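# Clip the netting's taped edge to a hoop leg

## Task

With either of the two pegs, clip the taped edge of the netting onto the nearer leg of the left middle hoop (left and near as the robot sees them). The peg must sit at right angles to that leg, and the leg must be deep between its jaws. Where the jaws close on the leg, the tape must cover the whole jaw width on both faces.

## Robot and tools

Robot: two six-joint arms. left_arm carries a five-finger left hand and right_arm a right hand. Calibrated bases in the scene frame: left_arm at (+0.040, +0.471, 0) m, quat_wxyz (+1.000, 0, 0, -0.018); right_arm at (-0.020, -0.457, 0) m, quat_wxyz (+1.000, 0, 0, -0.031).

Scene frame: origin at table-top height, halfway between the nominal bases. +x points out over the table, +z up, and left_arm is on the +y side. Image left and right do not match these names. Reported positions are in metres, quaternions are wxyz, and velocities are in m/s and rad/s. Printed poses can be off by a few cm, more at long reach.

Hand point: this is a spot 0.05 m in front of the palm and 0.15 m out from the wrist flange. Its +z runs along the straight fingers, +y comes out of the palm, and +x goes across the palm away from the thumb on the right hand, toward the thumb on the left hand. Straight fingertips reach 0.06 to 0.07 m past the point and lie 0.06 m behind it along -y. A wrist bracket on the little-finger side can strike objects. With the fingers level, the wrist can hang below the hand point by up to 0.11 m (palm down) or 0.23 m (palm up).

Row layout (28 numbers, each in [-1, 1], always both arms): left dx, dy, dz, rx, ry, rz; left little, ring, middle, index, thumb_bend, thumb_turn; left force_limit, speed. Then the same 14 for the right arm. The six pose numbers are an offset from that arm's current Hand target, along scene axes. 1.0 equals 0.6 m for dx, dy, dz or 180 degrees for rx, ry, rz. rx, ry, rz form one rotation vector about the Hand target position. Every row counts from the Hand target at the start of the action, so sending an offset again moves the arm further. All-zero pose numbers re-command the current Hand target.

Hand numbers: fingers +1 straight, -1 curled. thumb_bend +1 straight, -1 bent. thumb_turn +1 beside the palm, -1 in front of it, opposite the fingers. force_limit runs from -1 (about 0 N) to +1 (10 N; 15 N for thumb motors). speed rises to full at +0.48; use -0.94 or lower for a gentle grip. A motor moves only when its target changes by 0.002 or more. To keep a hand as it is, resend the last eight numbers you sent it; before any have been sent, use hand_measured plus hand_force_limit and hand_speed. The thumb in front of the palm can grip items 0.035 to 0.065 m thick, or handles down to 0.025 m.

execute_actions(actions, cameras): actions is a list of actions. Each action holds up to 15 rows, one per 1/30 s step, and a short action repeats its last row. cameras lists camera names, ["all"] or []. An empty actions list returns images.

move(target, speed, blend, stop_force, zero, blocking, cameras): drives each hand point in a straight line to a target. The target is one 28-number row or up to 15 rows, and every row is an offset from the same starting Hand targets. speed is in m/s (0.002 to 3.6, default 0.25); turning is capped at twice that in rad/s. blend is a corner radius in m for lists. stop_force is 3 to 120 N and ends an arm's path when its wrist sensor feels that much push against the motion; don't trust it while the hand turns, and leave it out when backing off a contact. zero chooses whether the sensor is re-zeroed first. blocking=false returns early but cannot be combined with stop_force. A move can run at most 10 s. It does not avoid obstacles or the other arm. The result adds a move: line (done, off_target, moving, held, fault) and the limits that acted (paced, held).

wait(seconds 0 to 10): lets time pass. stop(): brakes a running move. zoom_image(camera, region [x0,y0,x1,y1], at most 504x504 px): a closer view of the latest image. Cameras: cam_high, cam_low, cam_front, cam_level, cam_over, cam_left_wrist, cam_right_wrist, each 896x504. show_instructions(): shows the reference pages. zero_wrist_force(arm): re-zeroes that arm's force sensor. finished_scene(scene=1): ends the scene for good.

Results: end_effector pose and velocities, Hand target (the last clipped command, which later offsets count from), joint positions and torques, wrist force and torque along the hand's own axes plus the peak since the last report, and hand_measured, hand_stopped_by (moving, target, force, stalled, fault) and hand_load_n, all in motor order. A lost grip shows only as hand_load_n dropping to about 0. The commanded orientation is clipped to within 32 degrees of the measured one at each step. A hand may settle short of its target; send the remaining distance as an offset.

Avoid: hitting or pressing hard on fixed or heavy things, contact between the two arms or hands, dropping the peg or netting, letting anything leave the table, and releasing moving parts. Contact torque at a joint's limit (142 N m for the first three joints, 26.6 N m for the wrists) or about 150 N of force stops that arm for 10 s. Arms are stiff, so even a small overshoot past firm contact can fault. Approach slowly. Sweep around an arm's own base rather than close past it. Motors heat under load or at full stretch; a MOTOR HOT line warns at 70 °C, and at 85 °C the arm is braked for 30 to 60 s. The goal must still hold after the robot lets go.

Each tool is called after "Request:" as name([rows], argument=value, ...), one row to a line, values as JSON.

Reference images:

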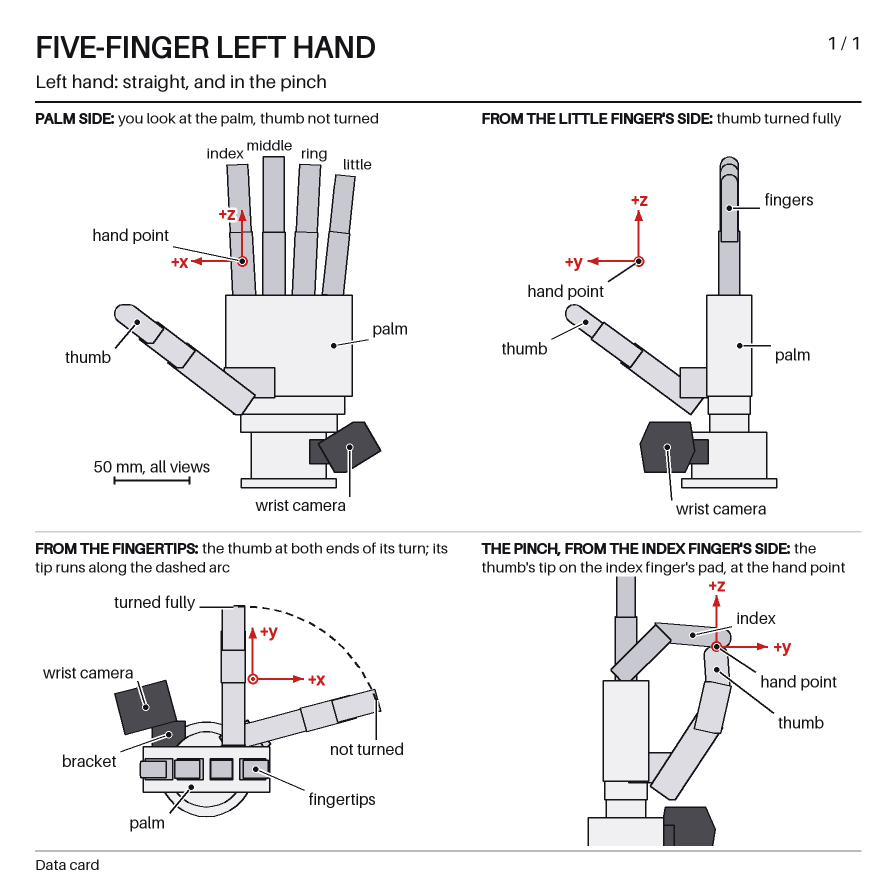

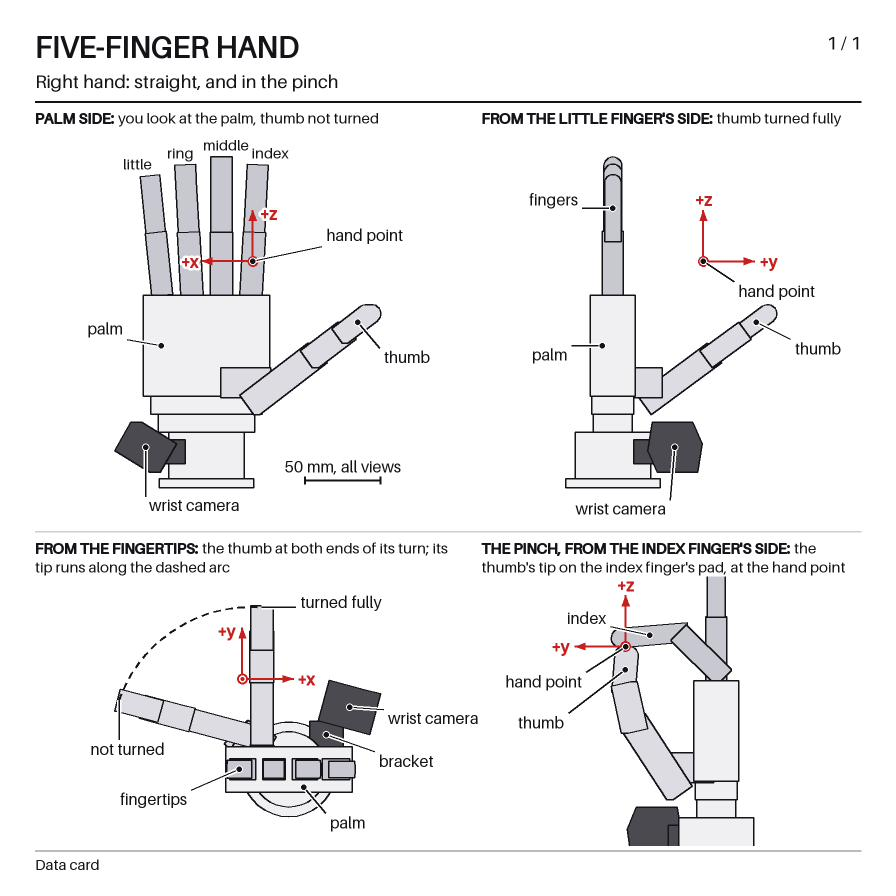

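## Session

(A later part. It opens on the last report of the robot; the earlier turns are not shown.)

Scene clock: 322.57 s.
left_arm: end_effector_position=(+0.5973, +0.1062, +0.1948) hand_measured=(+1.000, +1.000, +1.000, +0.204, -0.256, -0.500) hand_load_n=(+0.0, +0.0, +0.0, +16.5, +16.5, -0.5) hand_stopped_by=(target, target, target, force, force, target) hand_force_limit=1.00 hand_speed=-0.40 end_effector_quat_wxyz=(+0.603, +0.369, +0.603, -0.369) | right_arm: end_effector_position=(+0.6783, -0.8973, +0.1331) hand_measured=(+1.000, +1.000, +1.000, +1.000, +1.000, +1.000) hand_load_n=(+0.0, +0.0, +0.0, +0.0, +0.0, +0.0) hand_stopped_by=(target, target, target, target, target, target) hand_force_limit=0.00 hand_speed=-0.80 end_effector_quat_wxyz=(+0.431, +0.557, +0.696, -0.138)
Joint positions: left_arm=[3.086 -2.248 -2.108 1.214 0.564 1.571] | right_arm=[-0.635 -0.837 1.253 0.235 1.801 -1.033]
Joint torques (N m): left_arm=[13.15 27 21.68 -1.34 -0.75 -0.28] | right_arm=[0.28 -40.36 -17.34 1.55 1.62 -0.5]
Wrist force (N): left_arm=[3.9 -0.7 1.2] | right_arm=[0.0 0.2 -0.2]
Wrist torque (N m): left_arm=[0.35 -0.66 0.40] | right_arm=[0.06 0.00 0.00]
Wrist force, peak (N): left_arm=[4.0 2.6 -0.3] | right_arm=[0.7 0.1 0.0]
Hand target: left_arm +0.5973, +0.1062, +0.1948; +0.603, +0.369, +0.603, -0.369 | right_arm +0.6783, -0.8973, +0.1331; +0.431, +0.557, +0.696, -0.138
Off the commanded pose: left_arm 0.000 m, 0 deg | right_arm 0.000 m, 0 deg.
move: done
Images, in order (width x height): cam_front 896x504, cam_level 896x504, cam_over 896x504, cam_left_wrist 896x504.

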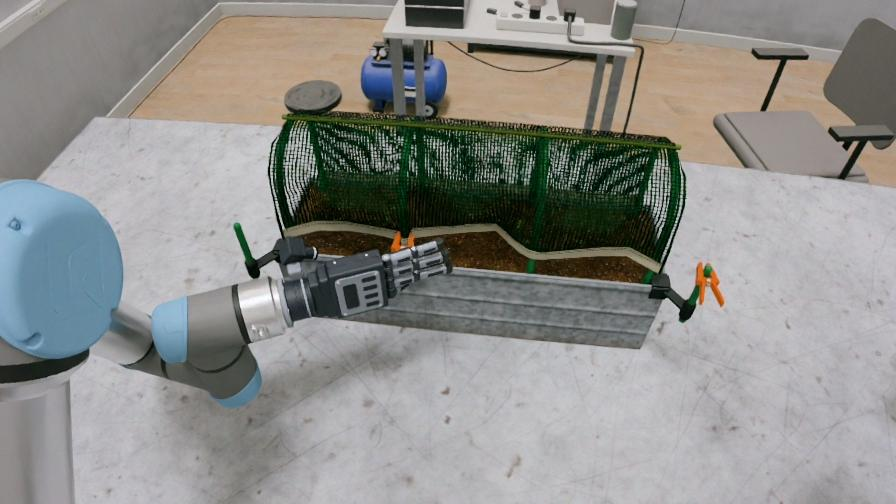

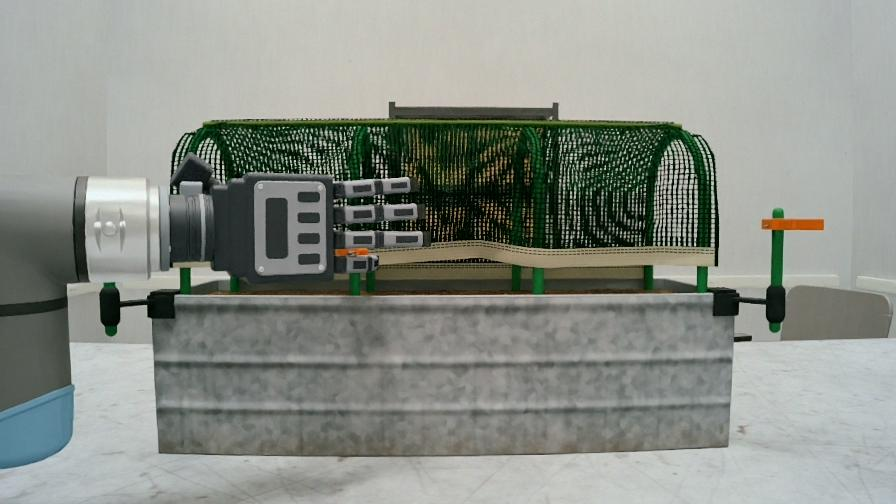

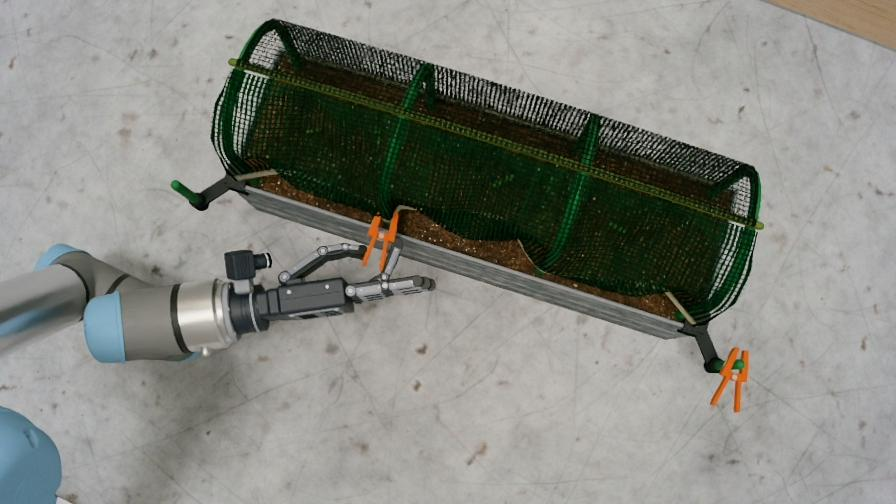

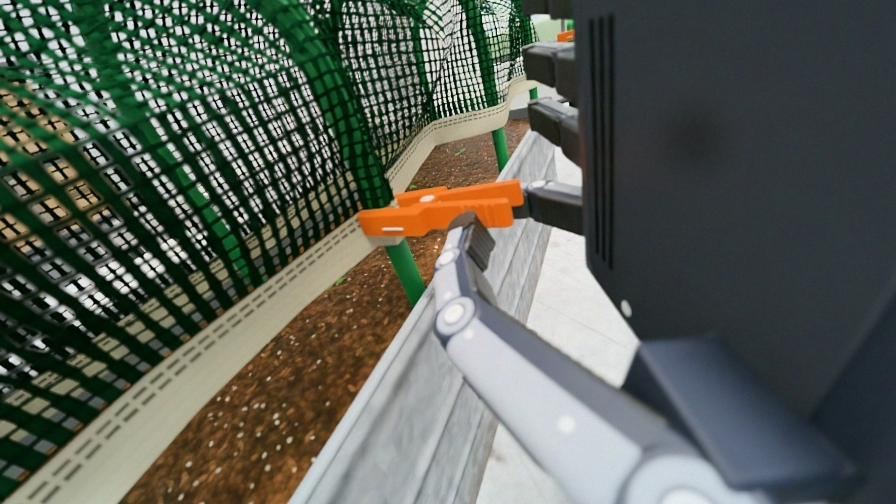

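Request:
move([
  [-0.018,0,0, 0,0,0, 1,1,1,0.15,-0.35,-0.5,1.0,-0.4, 0,0,0,0,0,0, 1,1,1,1,1,1,0,-0.8],
  [-0.018,0,-0.0047, 0,0,0, 1,1,1,0.15,-0.35,-0.5,1.0,-0.4, 0,0,0,0,0,0, 1,1,1,1,1,1,0,-0.8],
], speed=0.03, cameras=["cam_left_wrist", "cam_over", "cam_level", "cam_front"])

Request:
zoom_image(camera="cam_left_wrist", region=[300, 160, 440, 260])

Request:
zoom_image(camera="cam_level", region=[325, 225, 405, 285])

Request:
zoom_image(camera="cam_front", region=[380, 220, 430, 270])

Scene clock: 324.97 s.
left_arm: end_effector_position=(+0.5865, +0.1062, +0.1921) hand_measured=(+1.000, +1.000, +1.000, +0.204, -0.256, -0.500) hand_load_n=(+0.0, +0.0, +0.5, +14.0, +15.5, -0.5) hand_stopped_by=(target, target, target, force, force, target) hand_force_limit=1.00 hand_speed=-0.40 end_effector_quat_wxyz=(+0.603, +0.369, +0.603, -0.369) | right_arm: end_effector_position=(+0.6783, -0.8973, +0.1331) hand_measured=(+1.000, +1.000, +1.000, +1.000, +1.000, +1.000) hand_load_n=(+0.0, +0.0, +0.0, +0.0, +0.0, +0.0) hand_stopped_by=(target, target, target, target, target, target) hand_force_limit=0.00 hand_speed=-0.80 end_effector_quat_wxyz=(+0.431, +0.557, +0.696, -0.138)
Joint positions: left_arm=[3.084 -2.246 -2.136 1.24 0.566 1.571] | right_arm=[-0.635 -0.837 1.253 0.235 1.801 -1.033]
Joint torques (N m): left_arm=[-11.11 26.07 7.19 2.42 1.77 1.11] | right_arm=[0.61 -39.81 -16.88 1.52 1.47 -0.48]
Wrist force (N): left_arm=[4.1 2.5 -0.3] | right_arm=[0.4 0.3 0.0]
Wrist torque (N m): left_arm=[0.33 -0.68 0.35] | right_arm=[0.06 -0.06 0.03]
Wrist force, peak (N): left_arm=[3.8 1.9 2.4] | right_arm=[0.3 0.5 -0.2]
Hand target: left_arm +0.5865, +0.1062, +0.1920; +0.603, +0.369, +0.603, -0.369 | right_arm +0.6783, -0.8973, +0.1331; +0.431, +0.557, +0.696, -0.138
Off the commanded pose: left_arm 0.000 m, 0 deg | right_arm 0.000 m, 0 deg.
move: done
Images, in order (width x height): cam_front 896x504, cam_level 896x504, cam_over 896x504, cam_left_wrist 896x504.

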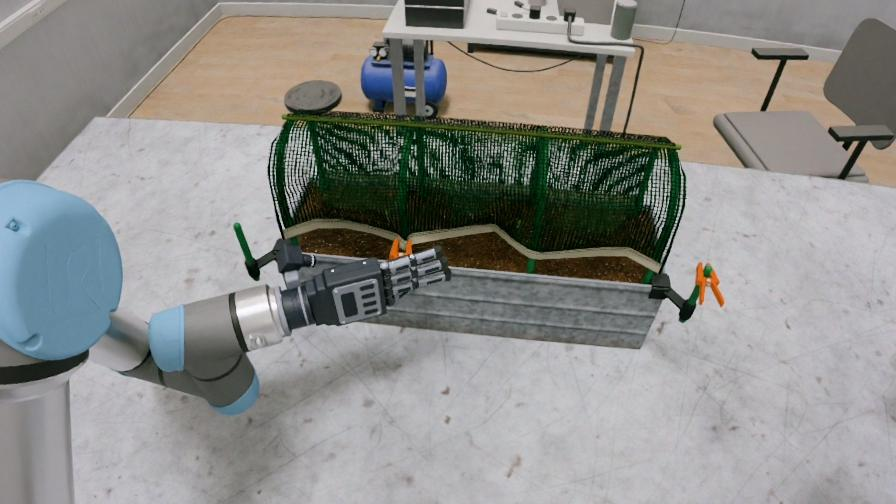

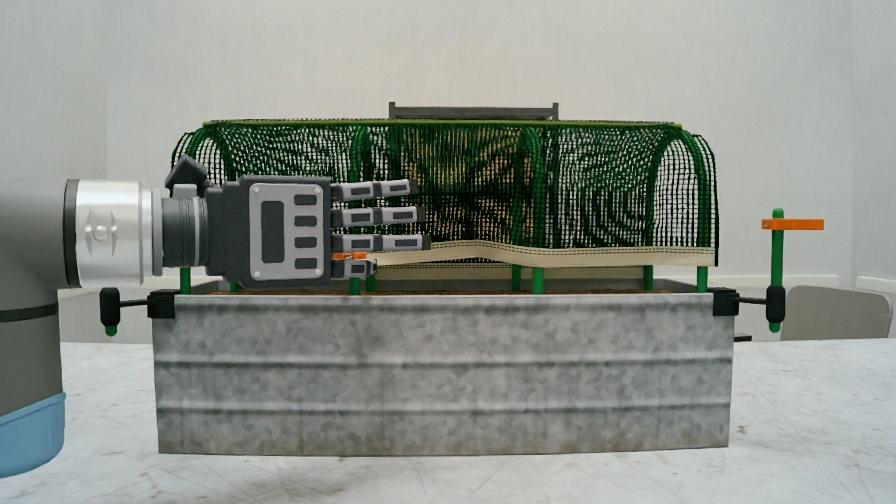

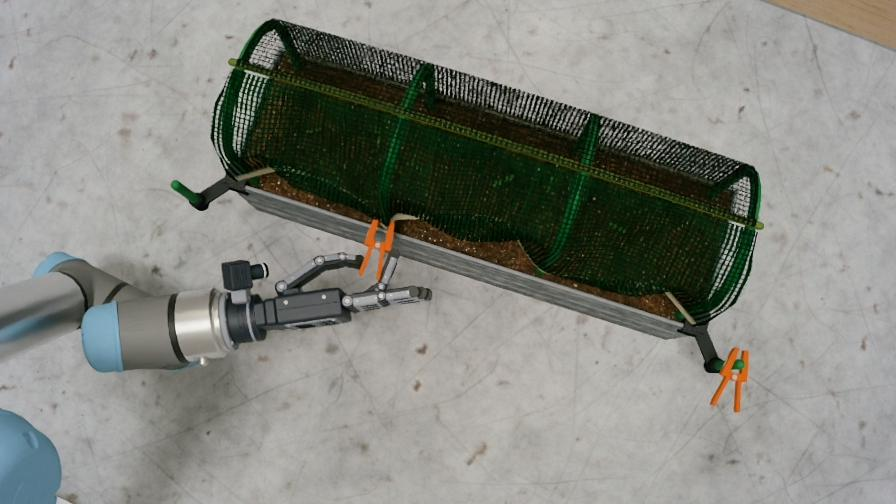

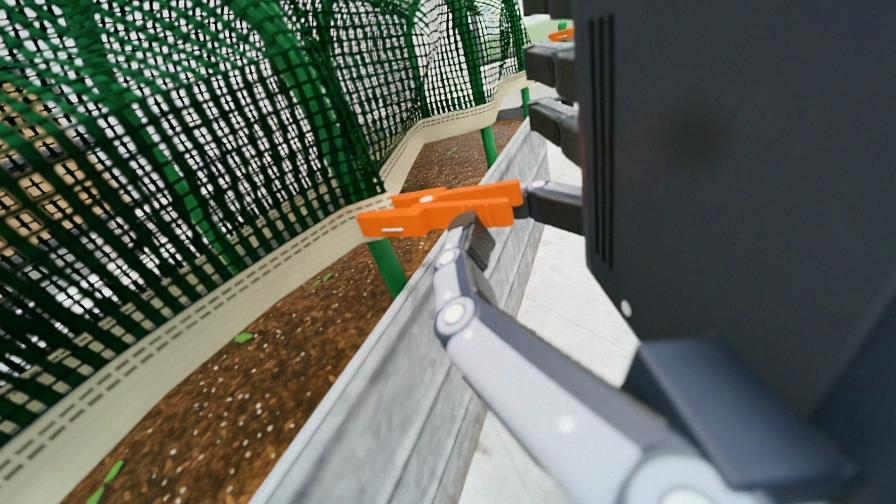

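Scaled by 3.600 from the camera's 896x504 image, which has a finer 1280x720 frame.

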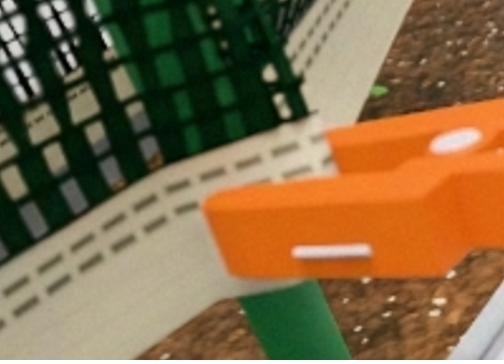

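Scaled by 6.300 from the camera's 896x504 image, which has a finer 1280x720 frame.

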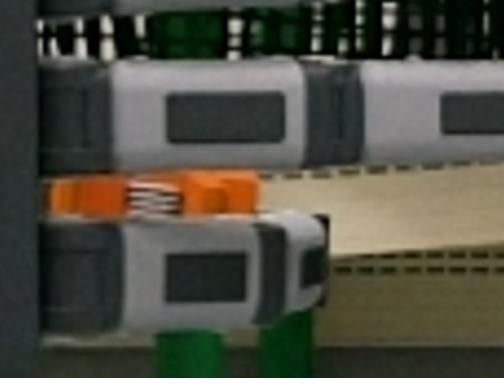

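Scaled by 10.080 from the camera's 896x504 image, which has a finer 1280x720 frame.

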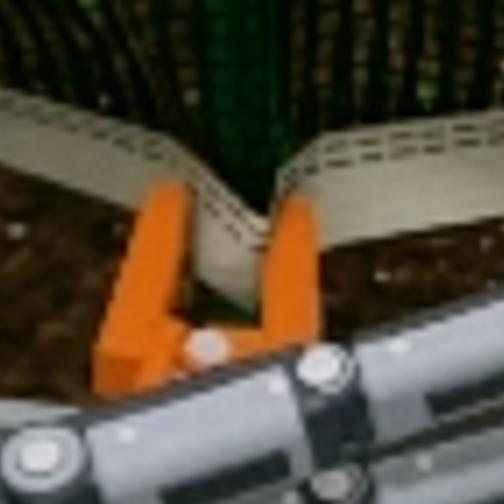

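Request:
move(target=[0.0300,0,0.0005, 0,0,0, 1,1,1,0.15,-0.35,-0.5,1.0,-0.4, 0,0,0,0,0,0, 1,1,1,1,1,1,0,-0.8], speed=0.02, stop_force=25, cameras=["cam_left_wrist", "cam_over", "cam_level", "cam_front"])

Request:
zoom_image(camera="cam_over", region=[350, 190, 430, 270])

Request:
zoom_image(camera="cam_left_wrist", region=[300, 160, 440, 260])

Request:
zoom_image(camera="cam_level", region=[325, 225, 405, 285])

Request:
zoom_image(camera="cam_front", region=[380, 220, 430, 270])

Scene clock: 327.27 s.
left_arm: end_effector_position=(+0.6045, +0.1062, +0.1923) hand_measured=(+1.000, +1.000, +1.000, +0.204, -0.256, -0.500) hand_load_n=(+0.0, +0.0, +0.0, +16.5, +12.5, -0.5) hand_stopped_by=(target, target, target, force, force, target) hand_force_limit=1.00 hand_speed=-0.40 end_effector_quat_wxyz=(+0.603, +0.369, +0.603, -0.369) | right_arm: end_effector_position=(+0.6783, -0.8973, +0.1331) hand_measured=(+1.000, +1.000, +1.000, +1.000, +1.000, +1.000) hand_load_n=(+0.0, +0.0, +0.0, +0.0, +0.0, +0.0) hand_stopped_by=(target, target, target, target, target, target) hand_force_limit=0.00 hand_speed=-0.80 end_effector_quat_wxyz=(+0.431, +0.557, +0.696, -0.138)
Joint positions: left_arm=[3.088 -2.261 -2.087 1.207 0.562 1.571] | right_arm=[-0.635 -0.837 1.253 0.235 1.801 -1.033]
Joint torques (N m): left_arm=[16.02 26.96 23.68 -1.7 1.18 1.02] | right_arm=[-0.19 -40.06 -17.24 1.41 1.52 -0.59]
Wrist force (N): left_arm=[3.8 -8.0 -0.5] | right_arm=[0.0 0.4 -0.2]
Wrist torque (N m): left_arm=[0.33 -0.67 0.45] | right_arm=[0.08 0.00 0.01]
Wrist force, peak (N): left_arm=[3.9 -8.0 -0.5] | right_arm=[0.1 0.6 -0.1]
Hand target: left_arm +0.6045, +0.1062, +0.1923; +0.603, +0.369, +0.603, -0.369 | right_arm +0.6783, -0.8973, +0.1331; +0.431, +0.557, +0.696, -0.138
Off the commanded pose: left_arm 0.000 m, 0 deg | right_arm 0.000 m, 0 deg.
move: done
Images, in order (width x height): cam_front 896x504, cam_level 896x504, cam_over 896x504, cam_left_wrist 896x504.

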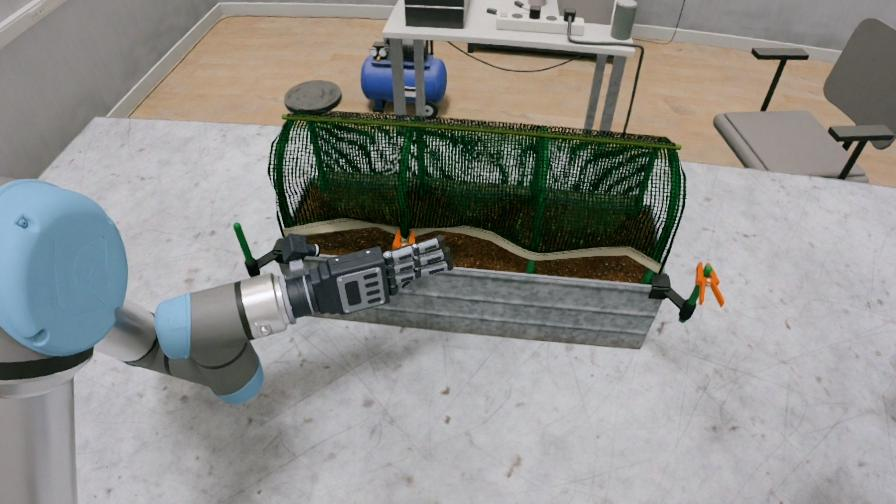

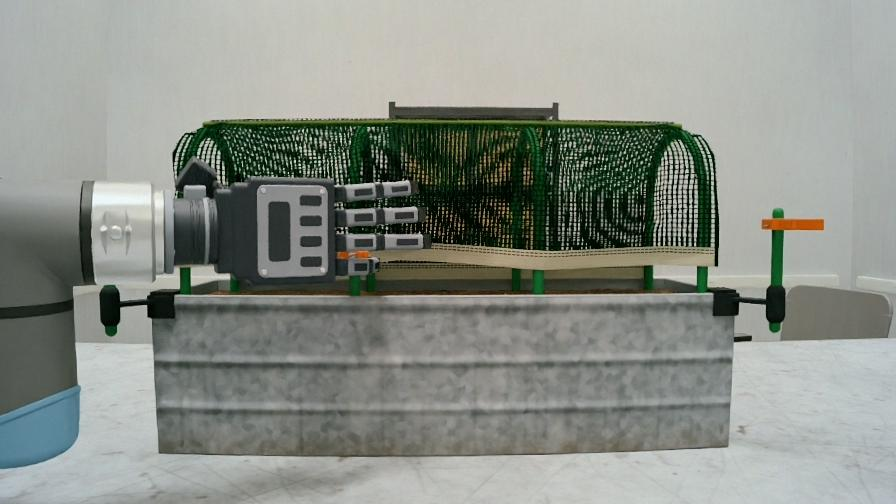

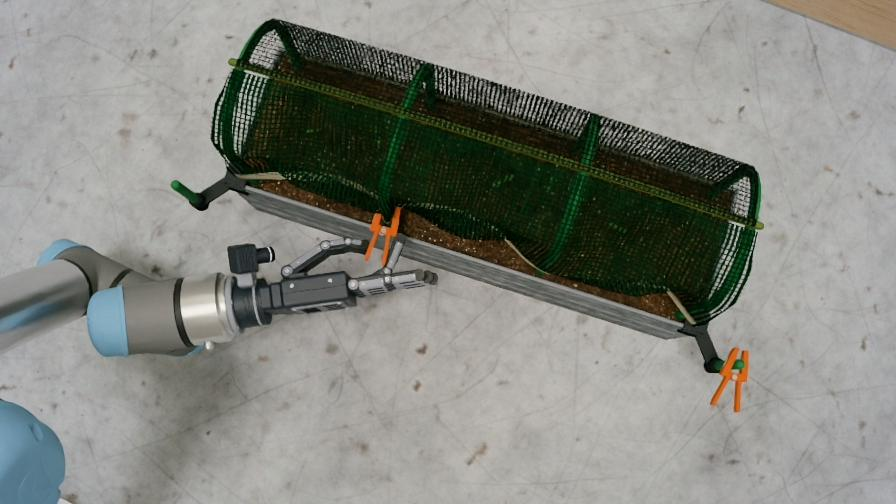

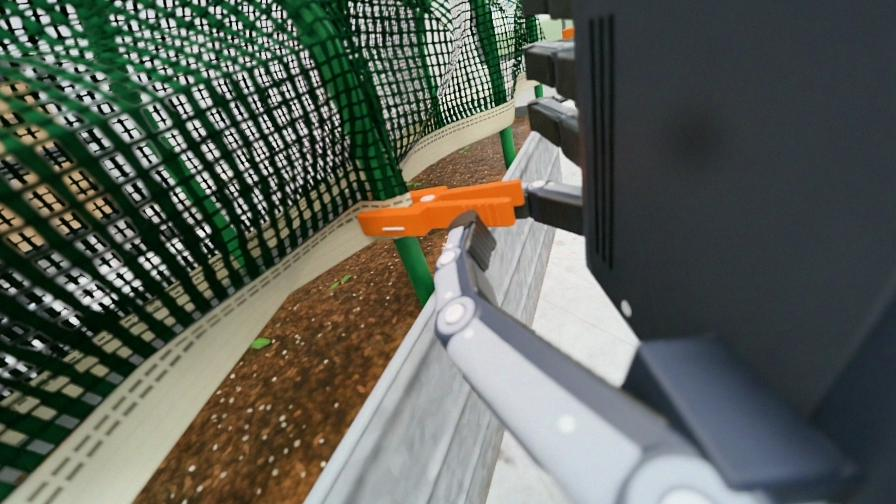

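Scaled by 6.300 from the camera's 896x504 image, which has a finer 1280x720 frame.

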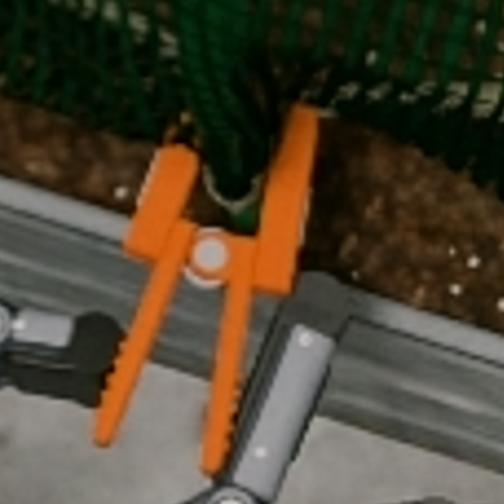

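Scaled by 3.600 from the camera's 896x504 image, which has a finer 1280x720 frame.

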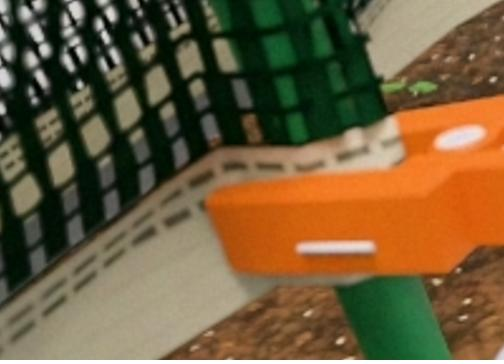

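Scaled by 6.300 from the camera's 896x504 image, which has a finer 1280x720 frame.

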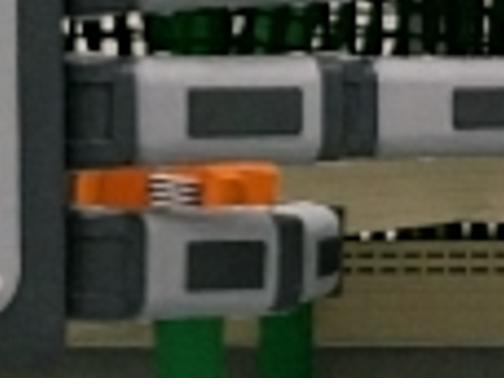

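Scaled by 10.080 from the camera's 896x504 image, which has a finer 1280x720 frame.

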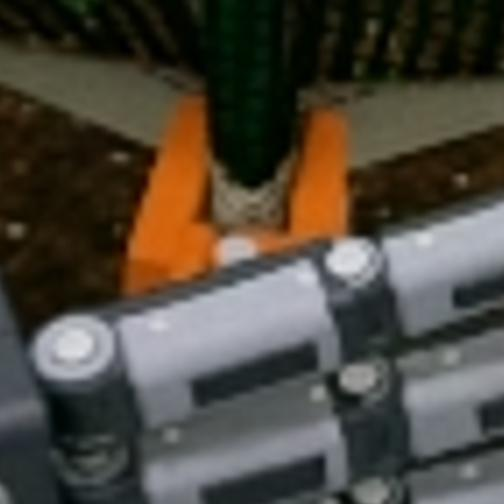

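Request:
move([
  [0,0,0, 0,0,0, 1,1,1,0.28,-0.215,-0.5,1.0,-0.88, 0,0,0,0,0,0, 1,1,1,1,1,1,0,-0.8],
  [0,0,0, 0,0,0, 1,1,1,0.37,-0.165,-0.5,1.0,-0.88, 0,0,0,0,0,0, 1,1,1,1,1,1,0,-0.8],
  [0,0,0, 0,0,0, 1,1,1,0.6,0.1,-0.5,1.0,-0.8, 0,0,0,0,0,0, 1,1,1,1,1,1,0,-0.8],
], speed=0.02, cameras=["cam_left_wrist", "cam_over", "cam_front"])

Request:
zoom_image(camera="cam_over", region=[350, 190, 430, 270])

Request:
zoom_image(camera="cam_left_wrist", region=[300, 160, 440, 260])

Scene clock: 330.13 s.
left_arm: end_effector_position=(+0.6045, +0.1062, +0.1923) hand_measured=(+1.000, +1.000, +1.000, +0.600, +0.100, -0.500) hand_load_n=(+0.0, +0.0, +0.0, +0.0, +0.0, +0.0) hand_stopped_by=(target, target, target, target, target, target) hand_force_limit=1.00 hand_speed=-0.80 end_effector_quat_wxyz=(+0.603, +0.369, +0.603, -0.369) | right_arm: end_effector_position=(+0.6783, -0.8973, +0.1331) hand_measured=(+1.000, +1.000, +1.000, +1.000, +1.000, +1.000) hand_load_n=(+0.0, +0.0, +0.5, -0.5, +0.0, +0.0) hand_stopped_by=(target, target, target, target, target, target) hand_force_limit=0.00 hand_speed=-0.80 end_effector_quat_wxyz=(+0.431, +0.557, +0.696, -0.138)
Joint positions: left_arm=[3.088 -2.261 -2.087 1.207 0.562 1.571] | right_arm=[-0.635 -0.837 1.253 0.235 1.801 -1.033]
Joint torques (N m): left_arm=[-8.78 30.2 10.34 0.07 1.01 1.4] | right_arm=[0.26 -40.1 -17.36 1.49 1.47 -0.62]
Wrist force (N): left_arm=[3.8 2.7 -0.3] | right_arm=[0.0 0.1 0.0]
Wrist torque (N m): left_arm=[0.35 -0.65 0.36] | right_arm=[0.04 -0.01 0.01]
Wrist force, peak (N): left_arm=[3.9 -8.1 -0.7] | right_arm=[0.2 0.5 -0.2]
Hand target: left_arm +0.6045, +0.1062, +0.1923; +0.603, +0.369, +0.603, -0.369 | right_arm +0.6783, -0.8973, +0.1331; +0.431, +0.557, +0.696, -0.138
Off the commanded pose: left_arm 0.000 m, 0 deg | right_arm 0.000 m, 0 deg.
move: done
Images, in order (width x height): cam_front 896x504, cam_over 896x504, cam_left_wrist 896x504.

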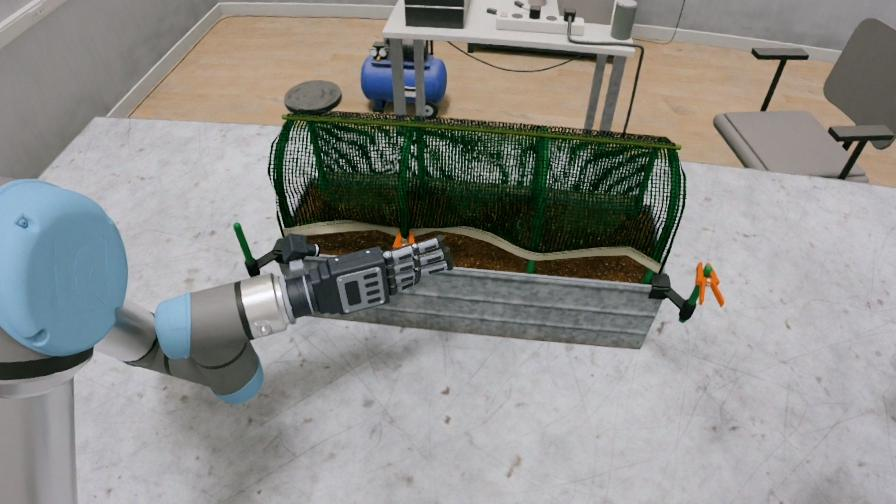

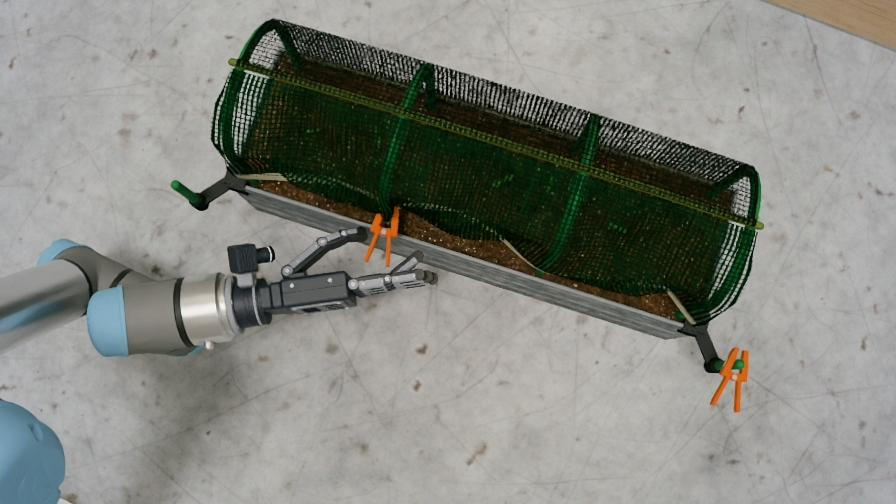

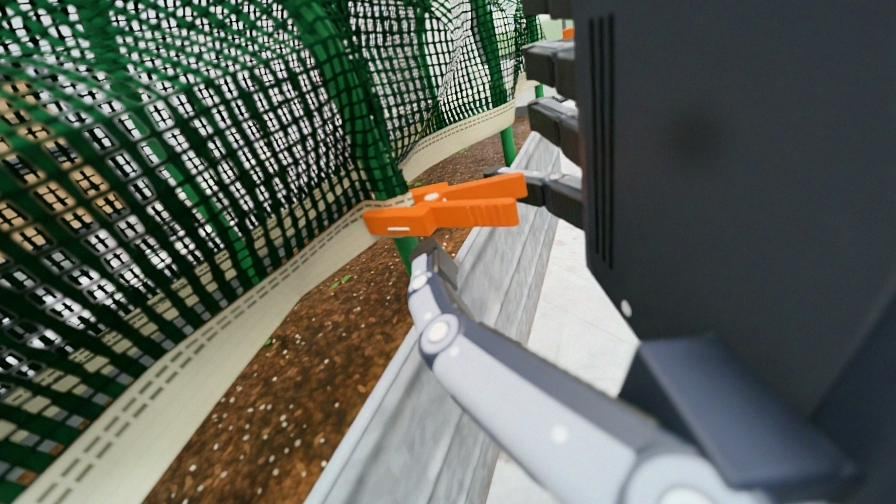

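Scaled by 6.300 from the camera's 896x504 image, which has a finer 1280x720 frame.

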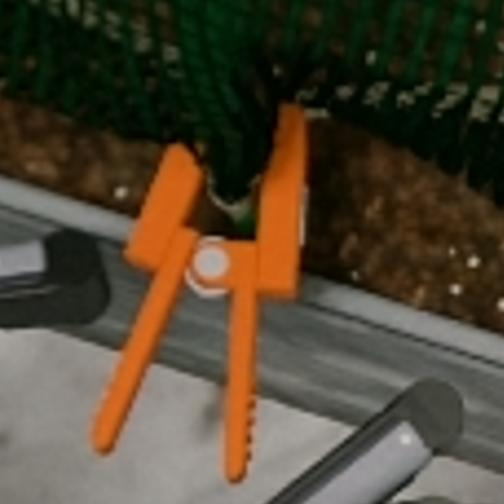

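Scaled by 3.600 from the camera's 896x504 image, which has a finer 1280x720 frame.

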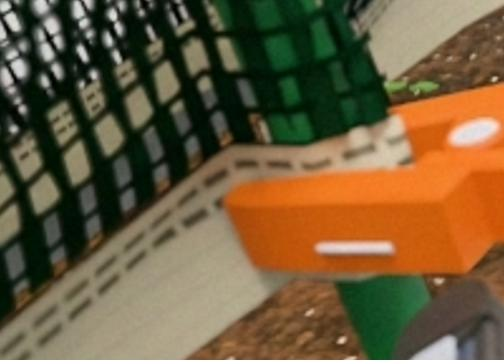

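Request:
move([
  [-0.20,0,0, 0,0,0, 1,1,1,0.6,0.2,-0.5,1.0,-0.85, 0,0,0,0,0,0, 1,1,1,1,1,1,0,-0.8],
  [-0.30,0.05,0.20, 0,0,0, 1,1,1,0.6,0.2,-0.5,1.0,-0.85, 0,0,0,0,0,0, 1,1,1,1,1,1,0,-0.8],
], speed=[0.07,0.25], blend=[0.02,0], cameras=["cam_left_wrist", "cam_over", "cam_level", "cam_front", "cam_low"])

Request:
zoom_image(camera="cam_level", region=[330, 235, 380, 275])

Request:
zoom_image(camera="cam_over", region=[360, 200, 410, 250])

Request:
zoom_image(camera="cam_front", region=[380, 220, 430, 270])

Request:
zoom_image(camera="cam_low", region=[530, 160, 600, 210])

Scene clock: 333.80 s.
left_arm: end_effector_position=(+0.4245, +0.1362, +0.3123) hand_measured=(+1.000, +1.000, +1.000, +0.600, +0.200, -0.500) hand_load_n=(+0.0, +0.0, +0.0, +0.0, +0.0, +0.0) hand_stopped_by=(target, target, target, target, target, target) hand_force_limit=1.00 hand_speed=-0.85 end_effector_quat_wxyz=(+0.603, +0.369, +0.603, -0.369) | right_arm: end_effector_position=(+0.6783, -0.8973, +0.1331) hand_measured=(+1.000, +1.000, +1.000, +1.000, +1.000, +1.000) hand_load_n=(+0.0, +0.0, +0.0, +0.5, +0.0, +0.0) hand_stopped_by=(target, target, target, target, target, target) hand_force_limit=0.00 hand_speed=-0.80 end_effector_quat_wxyz=(+0.431, +0.557, +0.696, -0.138)
Joint positions: left_arm=[3.149 -1.642 -2.564 1.064 0.501 1.57] | right_arm=[-0.635 -0.837 1.253 0.235 1.801 -1.033]
Joint torques (N m): left_arm=[10.89 22.05 -2.38 -1.11 -1.68 2.01] | right_arm=[0.44 -40 -17.17 1.63 1.48 -0.53]
Wrist force (N): left_arm=[3.8 2.6 0.1] | right_arm=[0.1 0.2 -0.2]
Wrist torque (N m): left_arm=[0.35 -0.61 0.24] | right_arm=[0.05 -0.02 0.02]
Wrist force, peak (N): left_arm=[3.9 3.2 -0.1] | right_arm=[0.2 0.5 -0.3]
Hand target: left_arm +0.4245, +0.1362, +0.3123; +0.603, +0.369, +0.603, -0.369 | right_arm +0.6783, -0.8973, +0.1331; +0.431, +0.557, +0.696, -0.138
Off the commanded pose: left_arm 0.000 m, 0 deg | right_arm 0.000 m, 0 deg.
move: done
Images, in order (width x height): cam_low 896x504, cam_front 896x504, cam_level 896x504, cam_over 896x504, cam_left_wrist 896x504.

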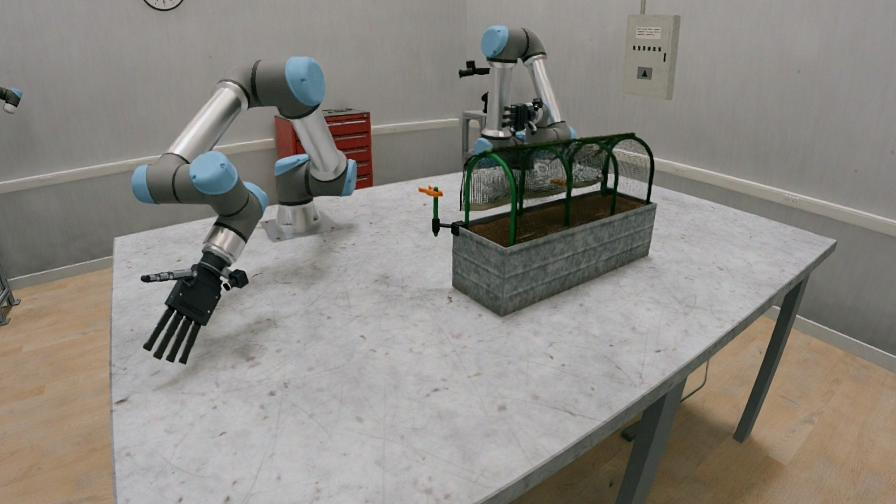

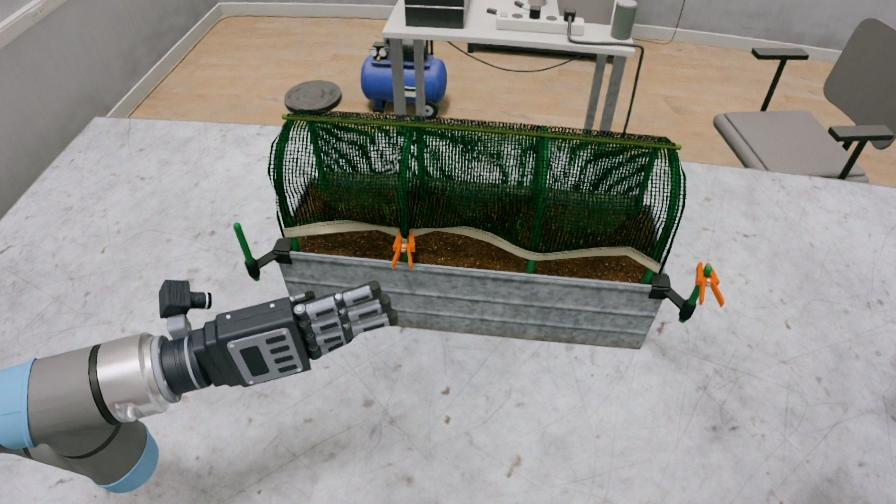

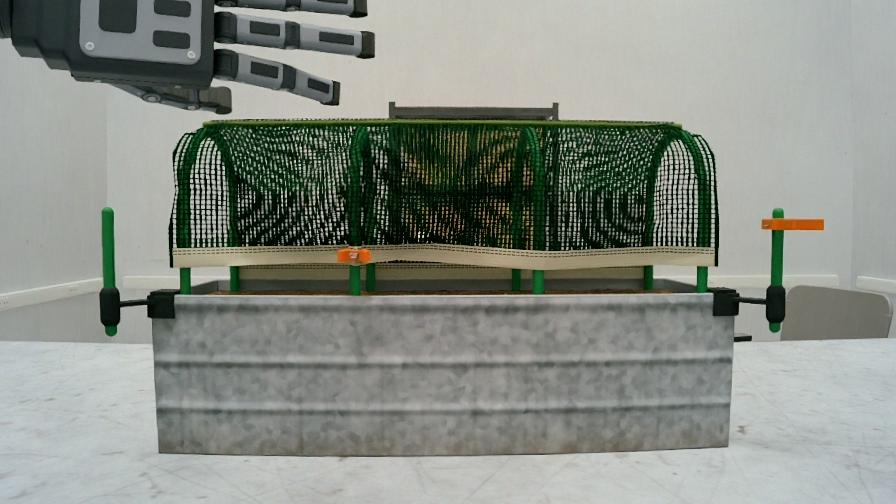

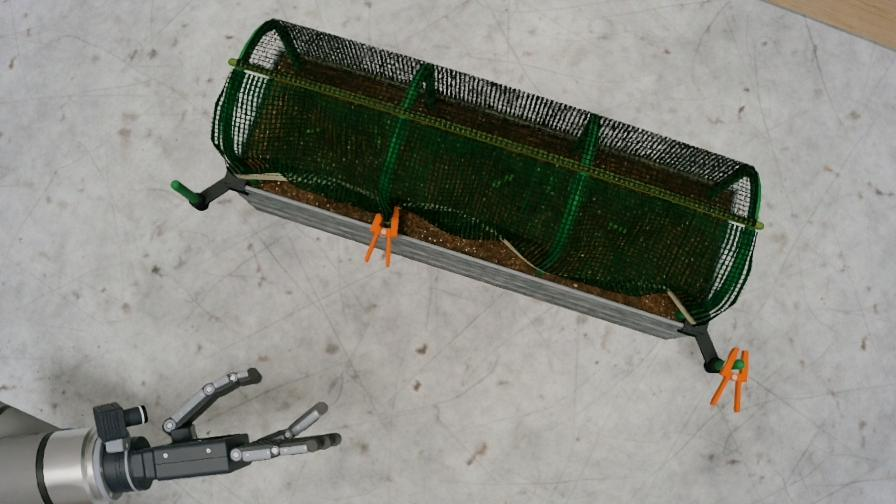

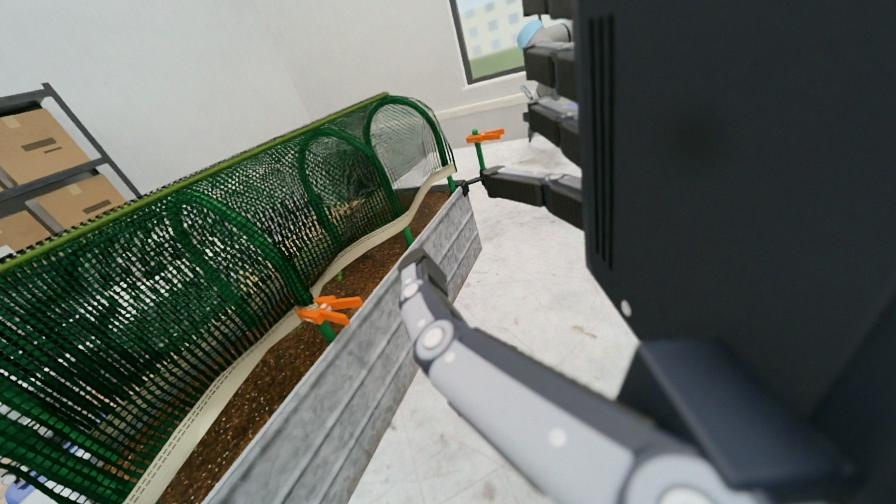

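Scaled by 10.080 from the camera's 896x504 image, which has a finer 1280x720 frame.

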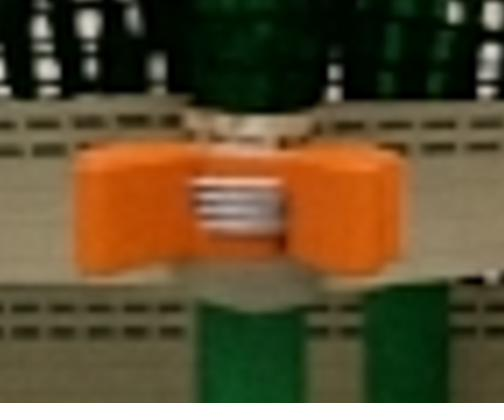

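Scaled by 10.080 from the camera's 896x504 image, which has a finer 1280x720 frame.

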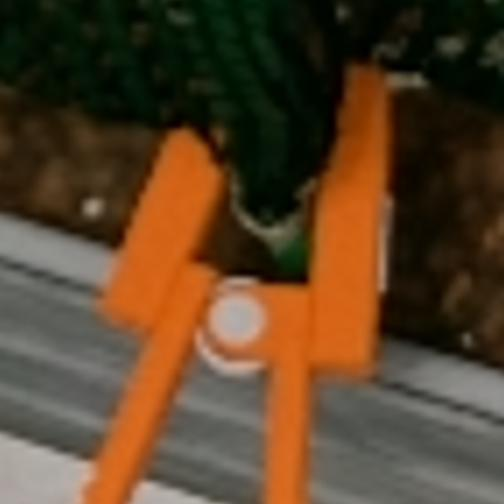

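Scaled by 10.080 from the camera's 896x504 image, which has a finer 1280x720 frame.

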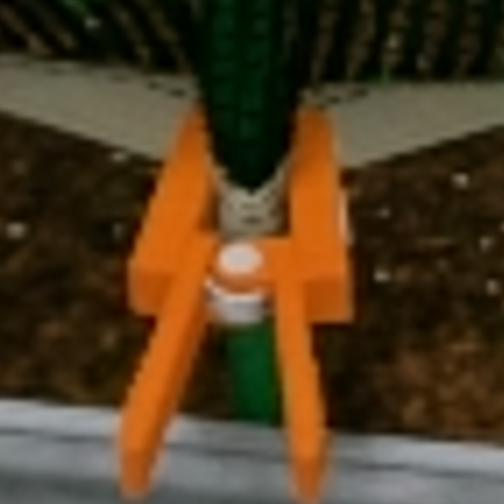

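Scaled by 7.200 from the camera's 896x504 image, which has a finer 1280x720 frame.

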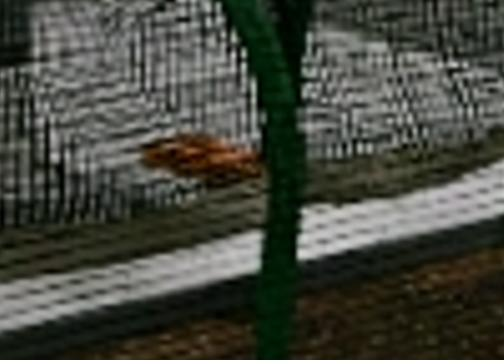

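Request:
finished_scene()

The scene is finished: the task was done.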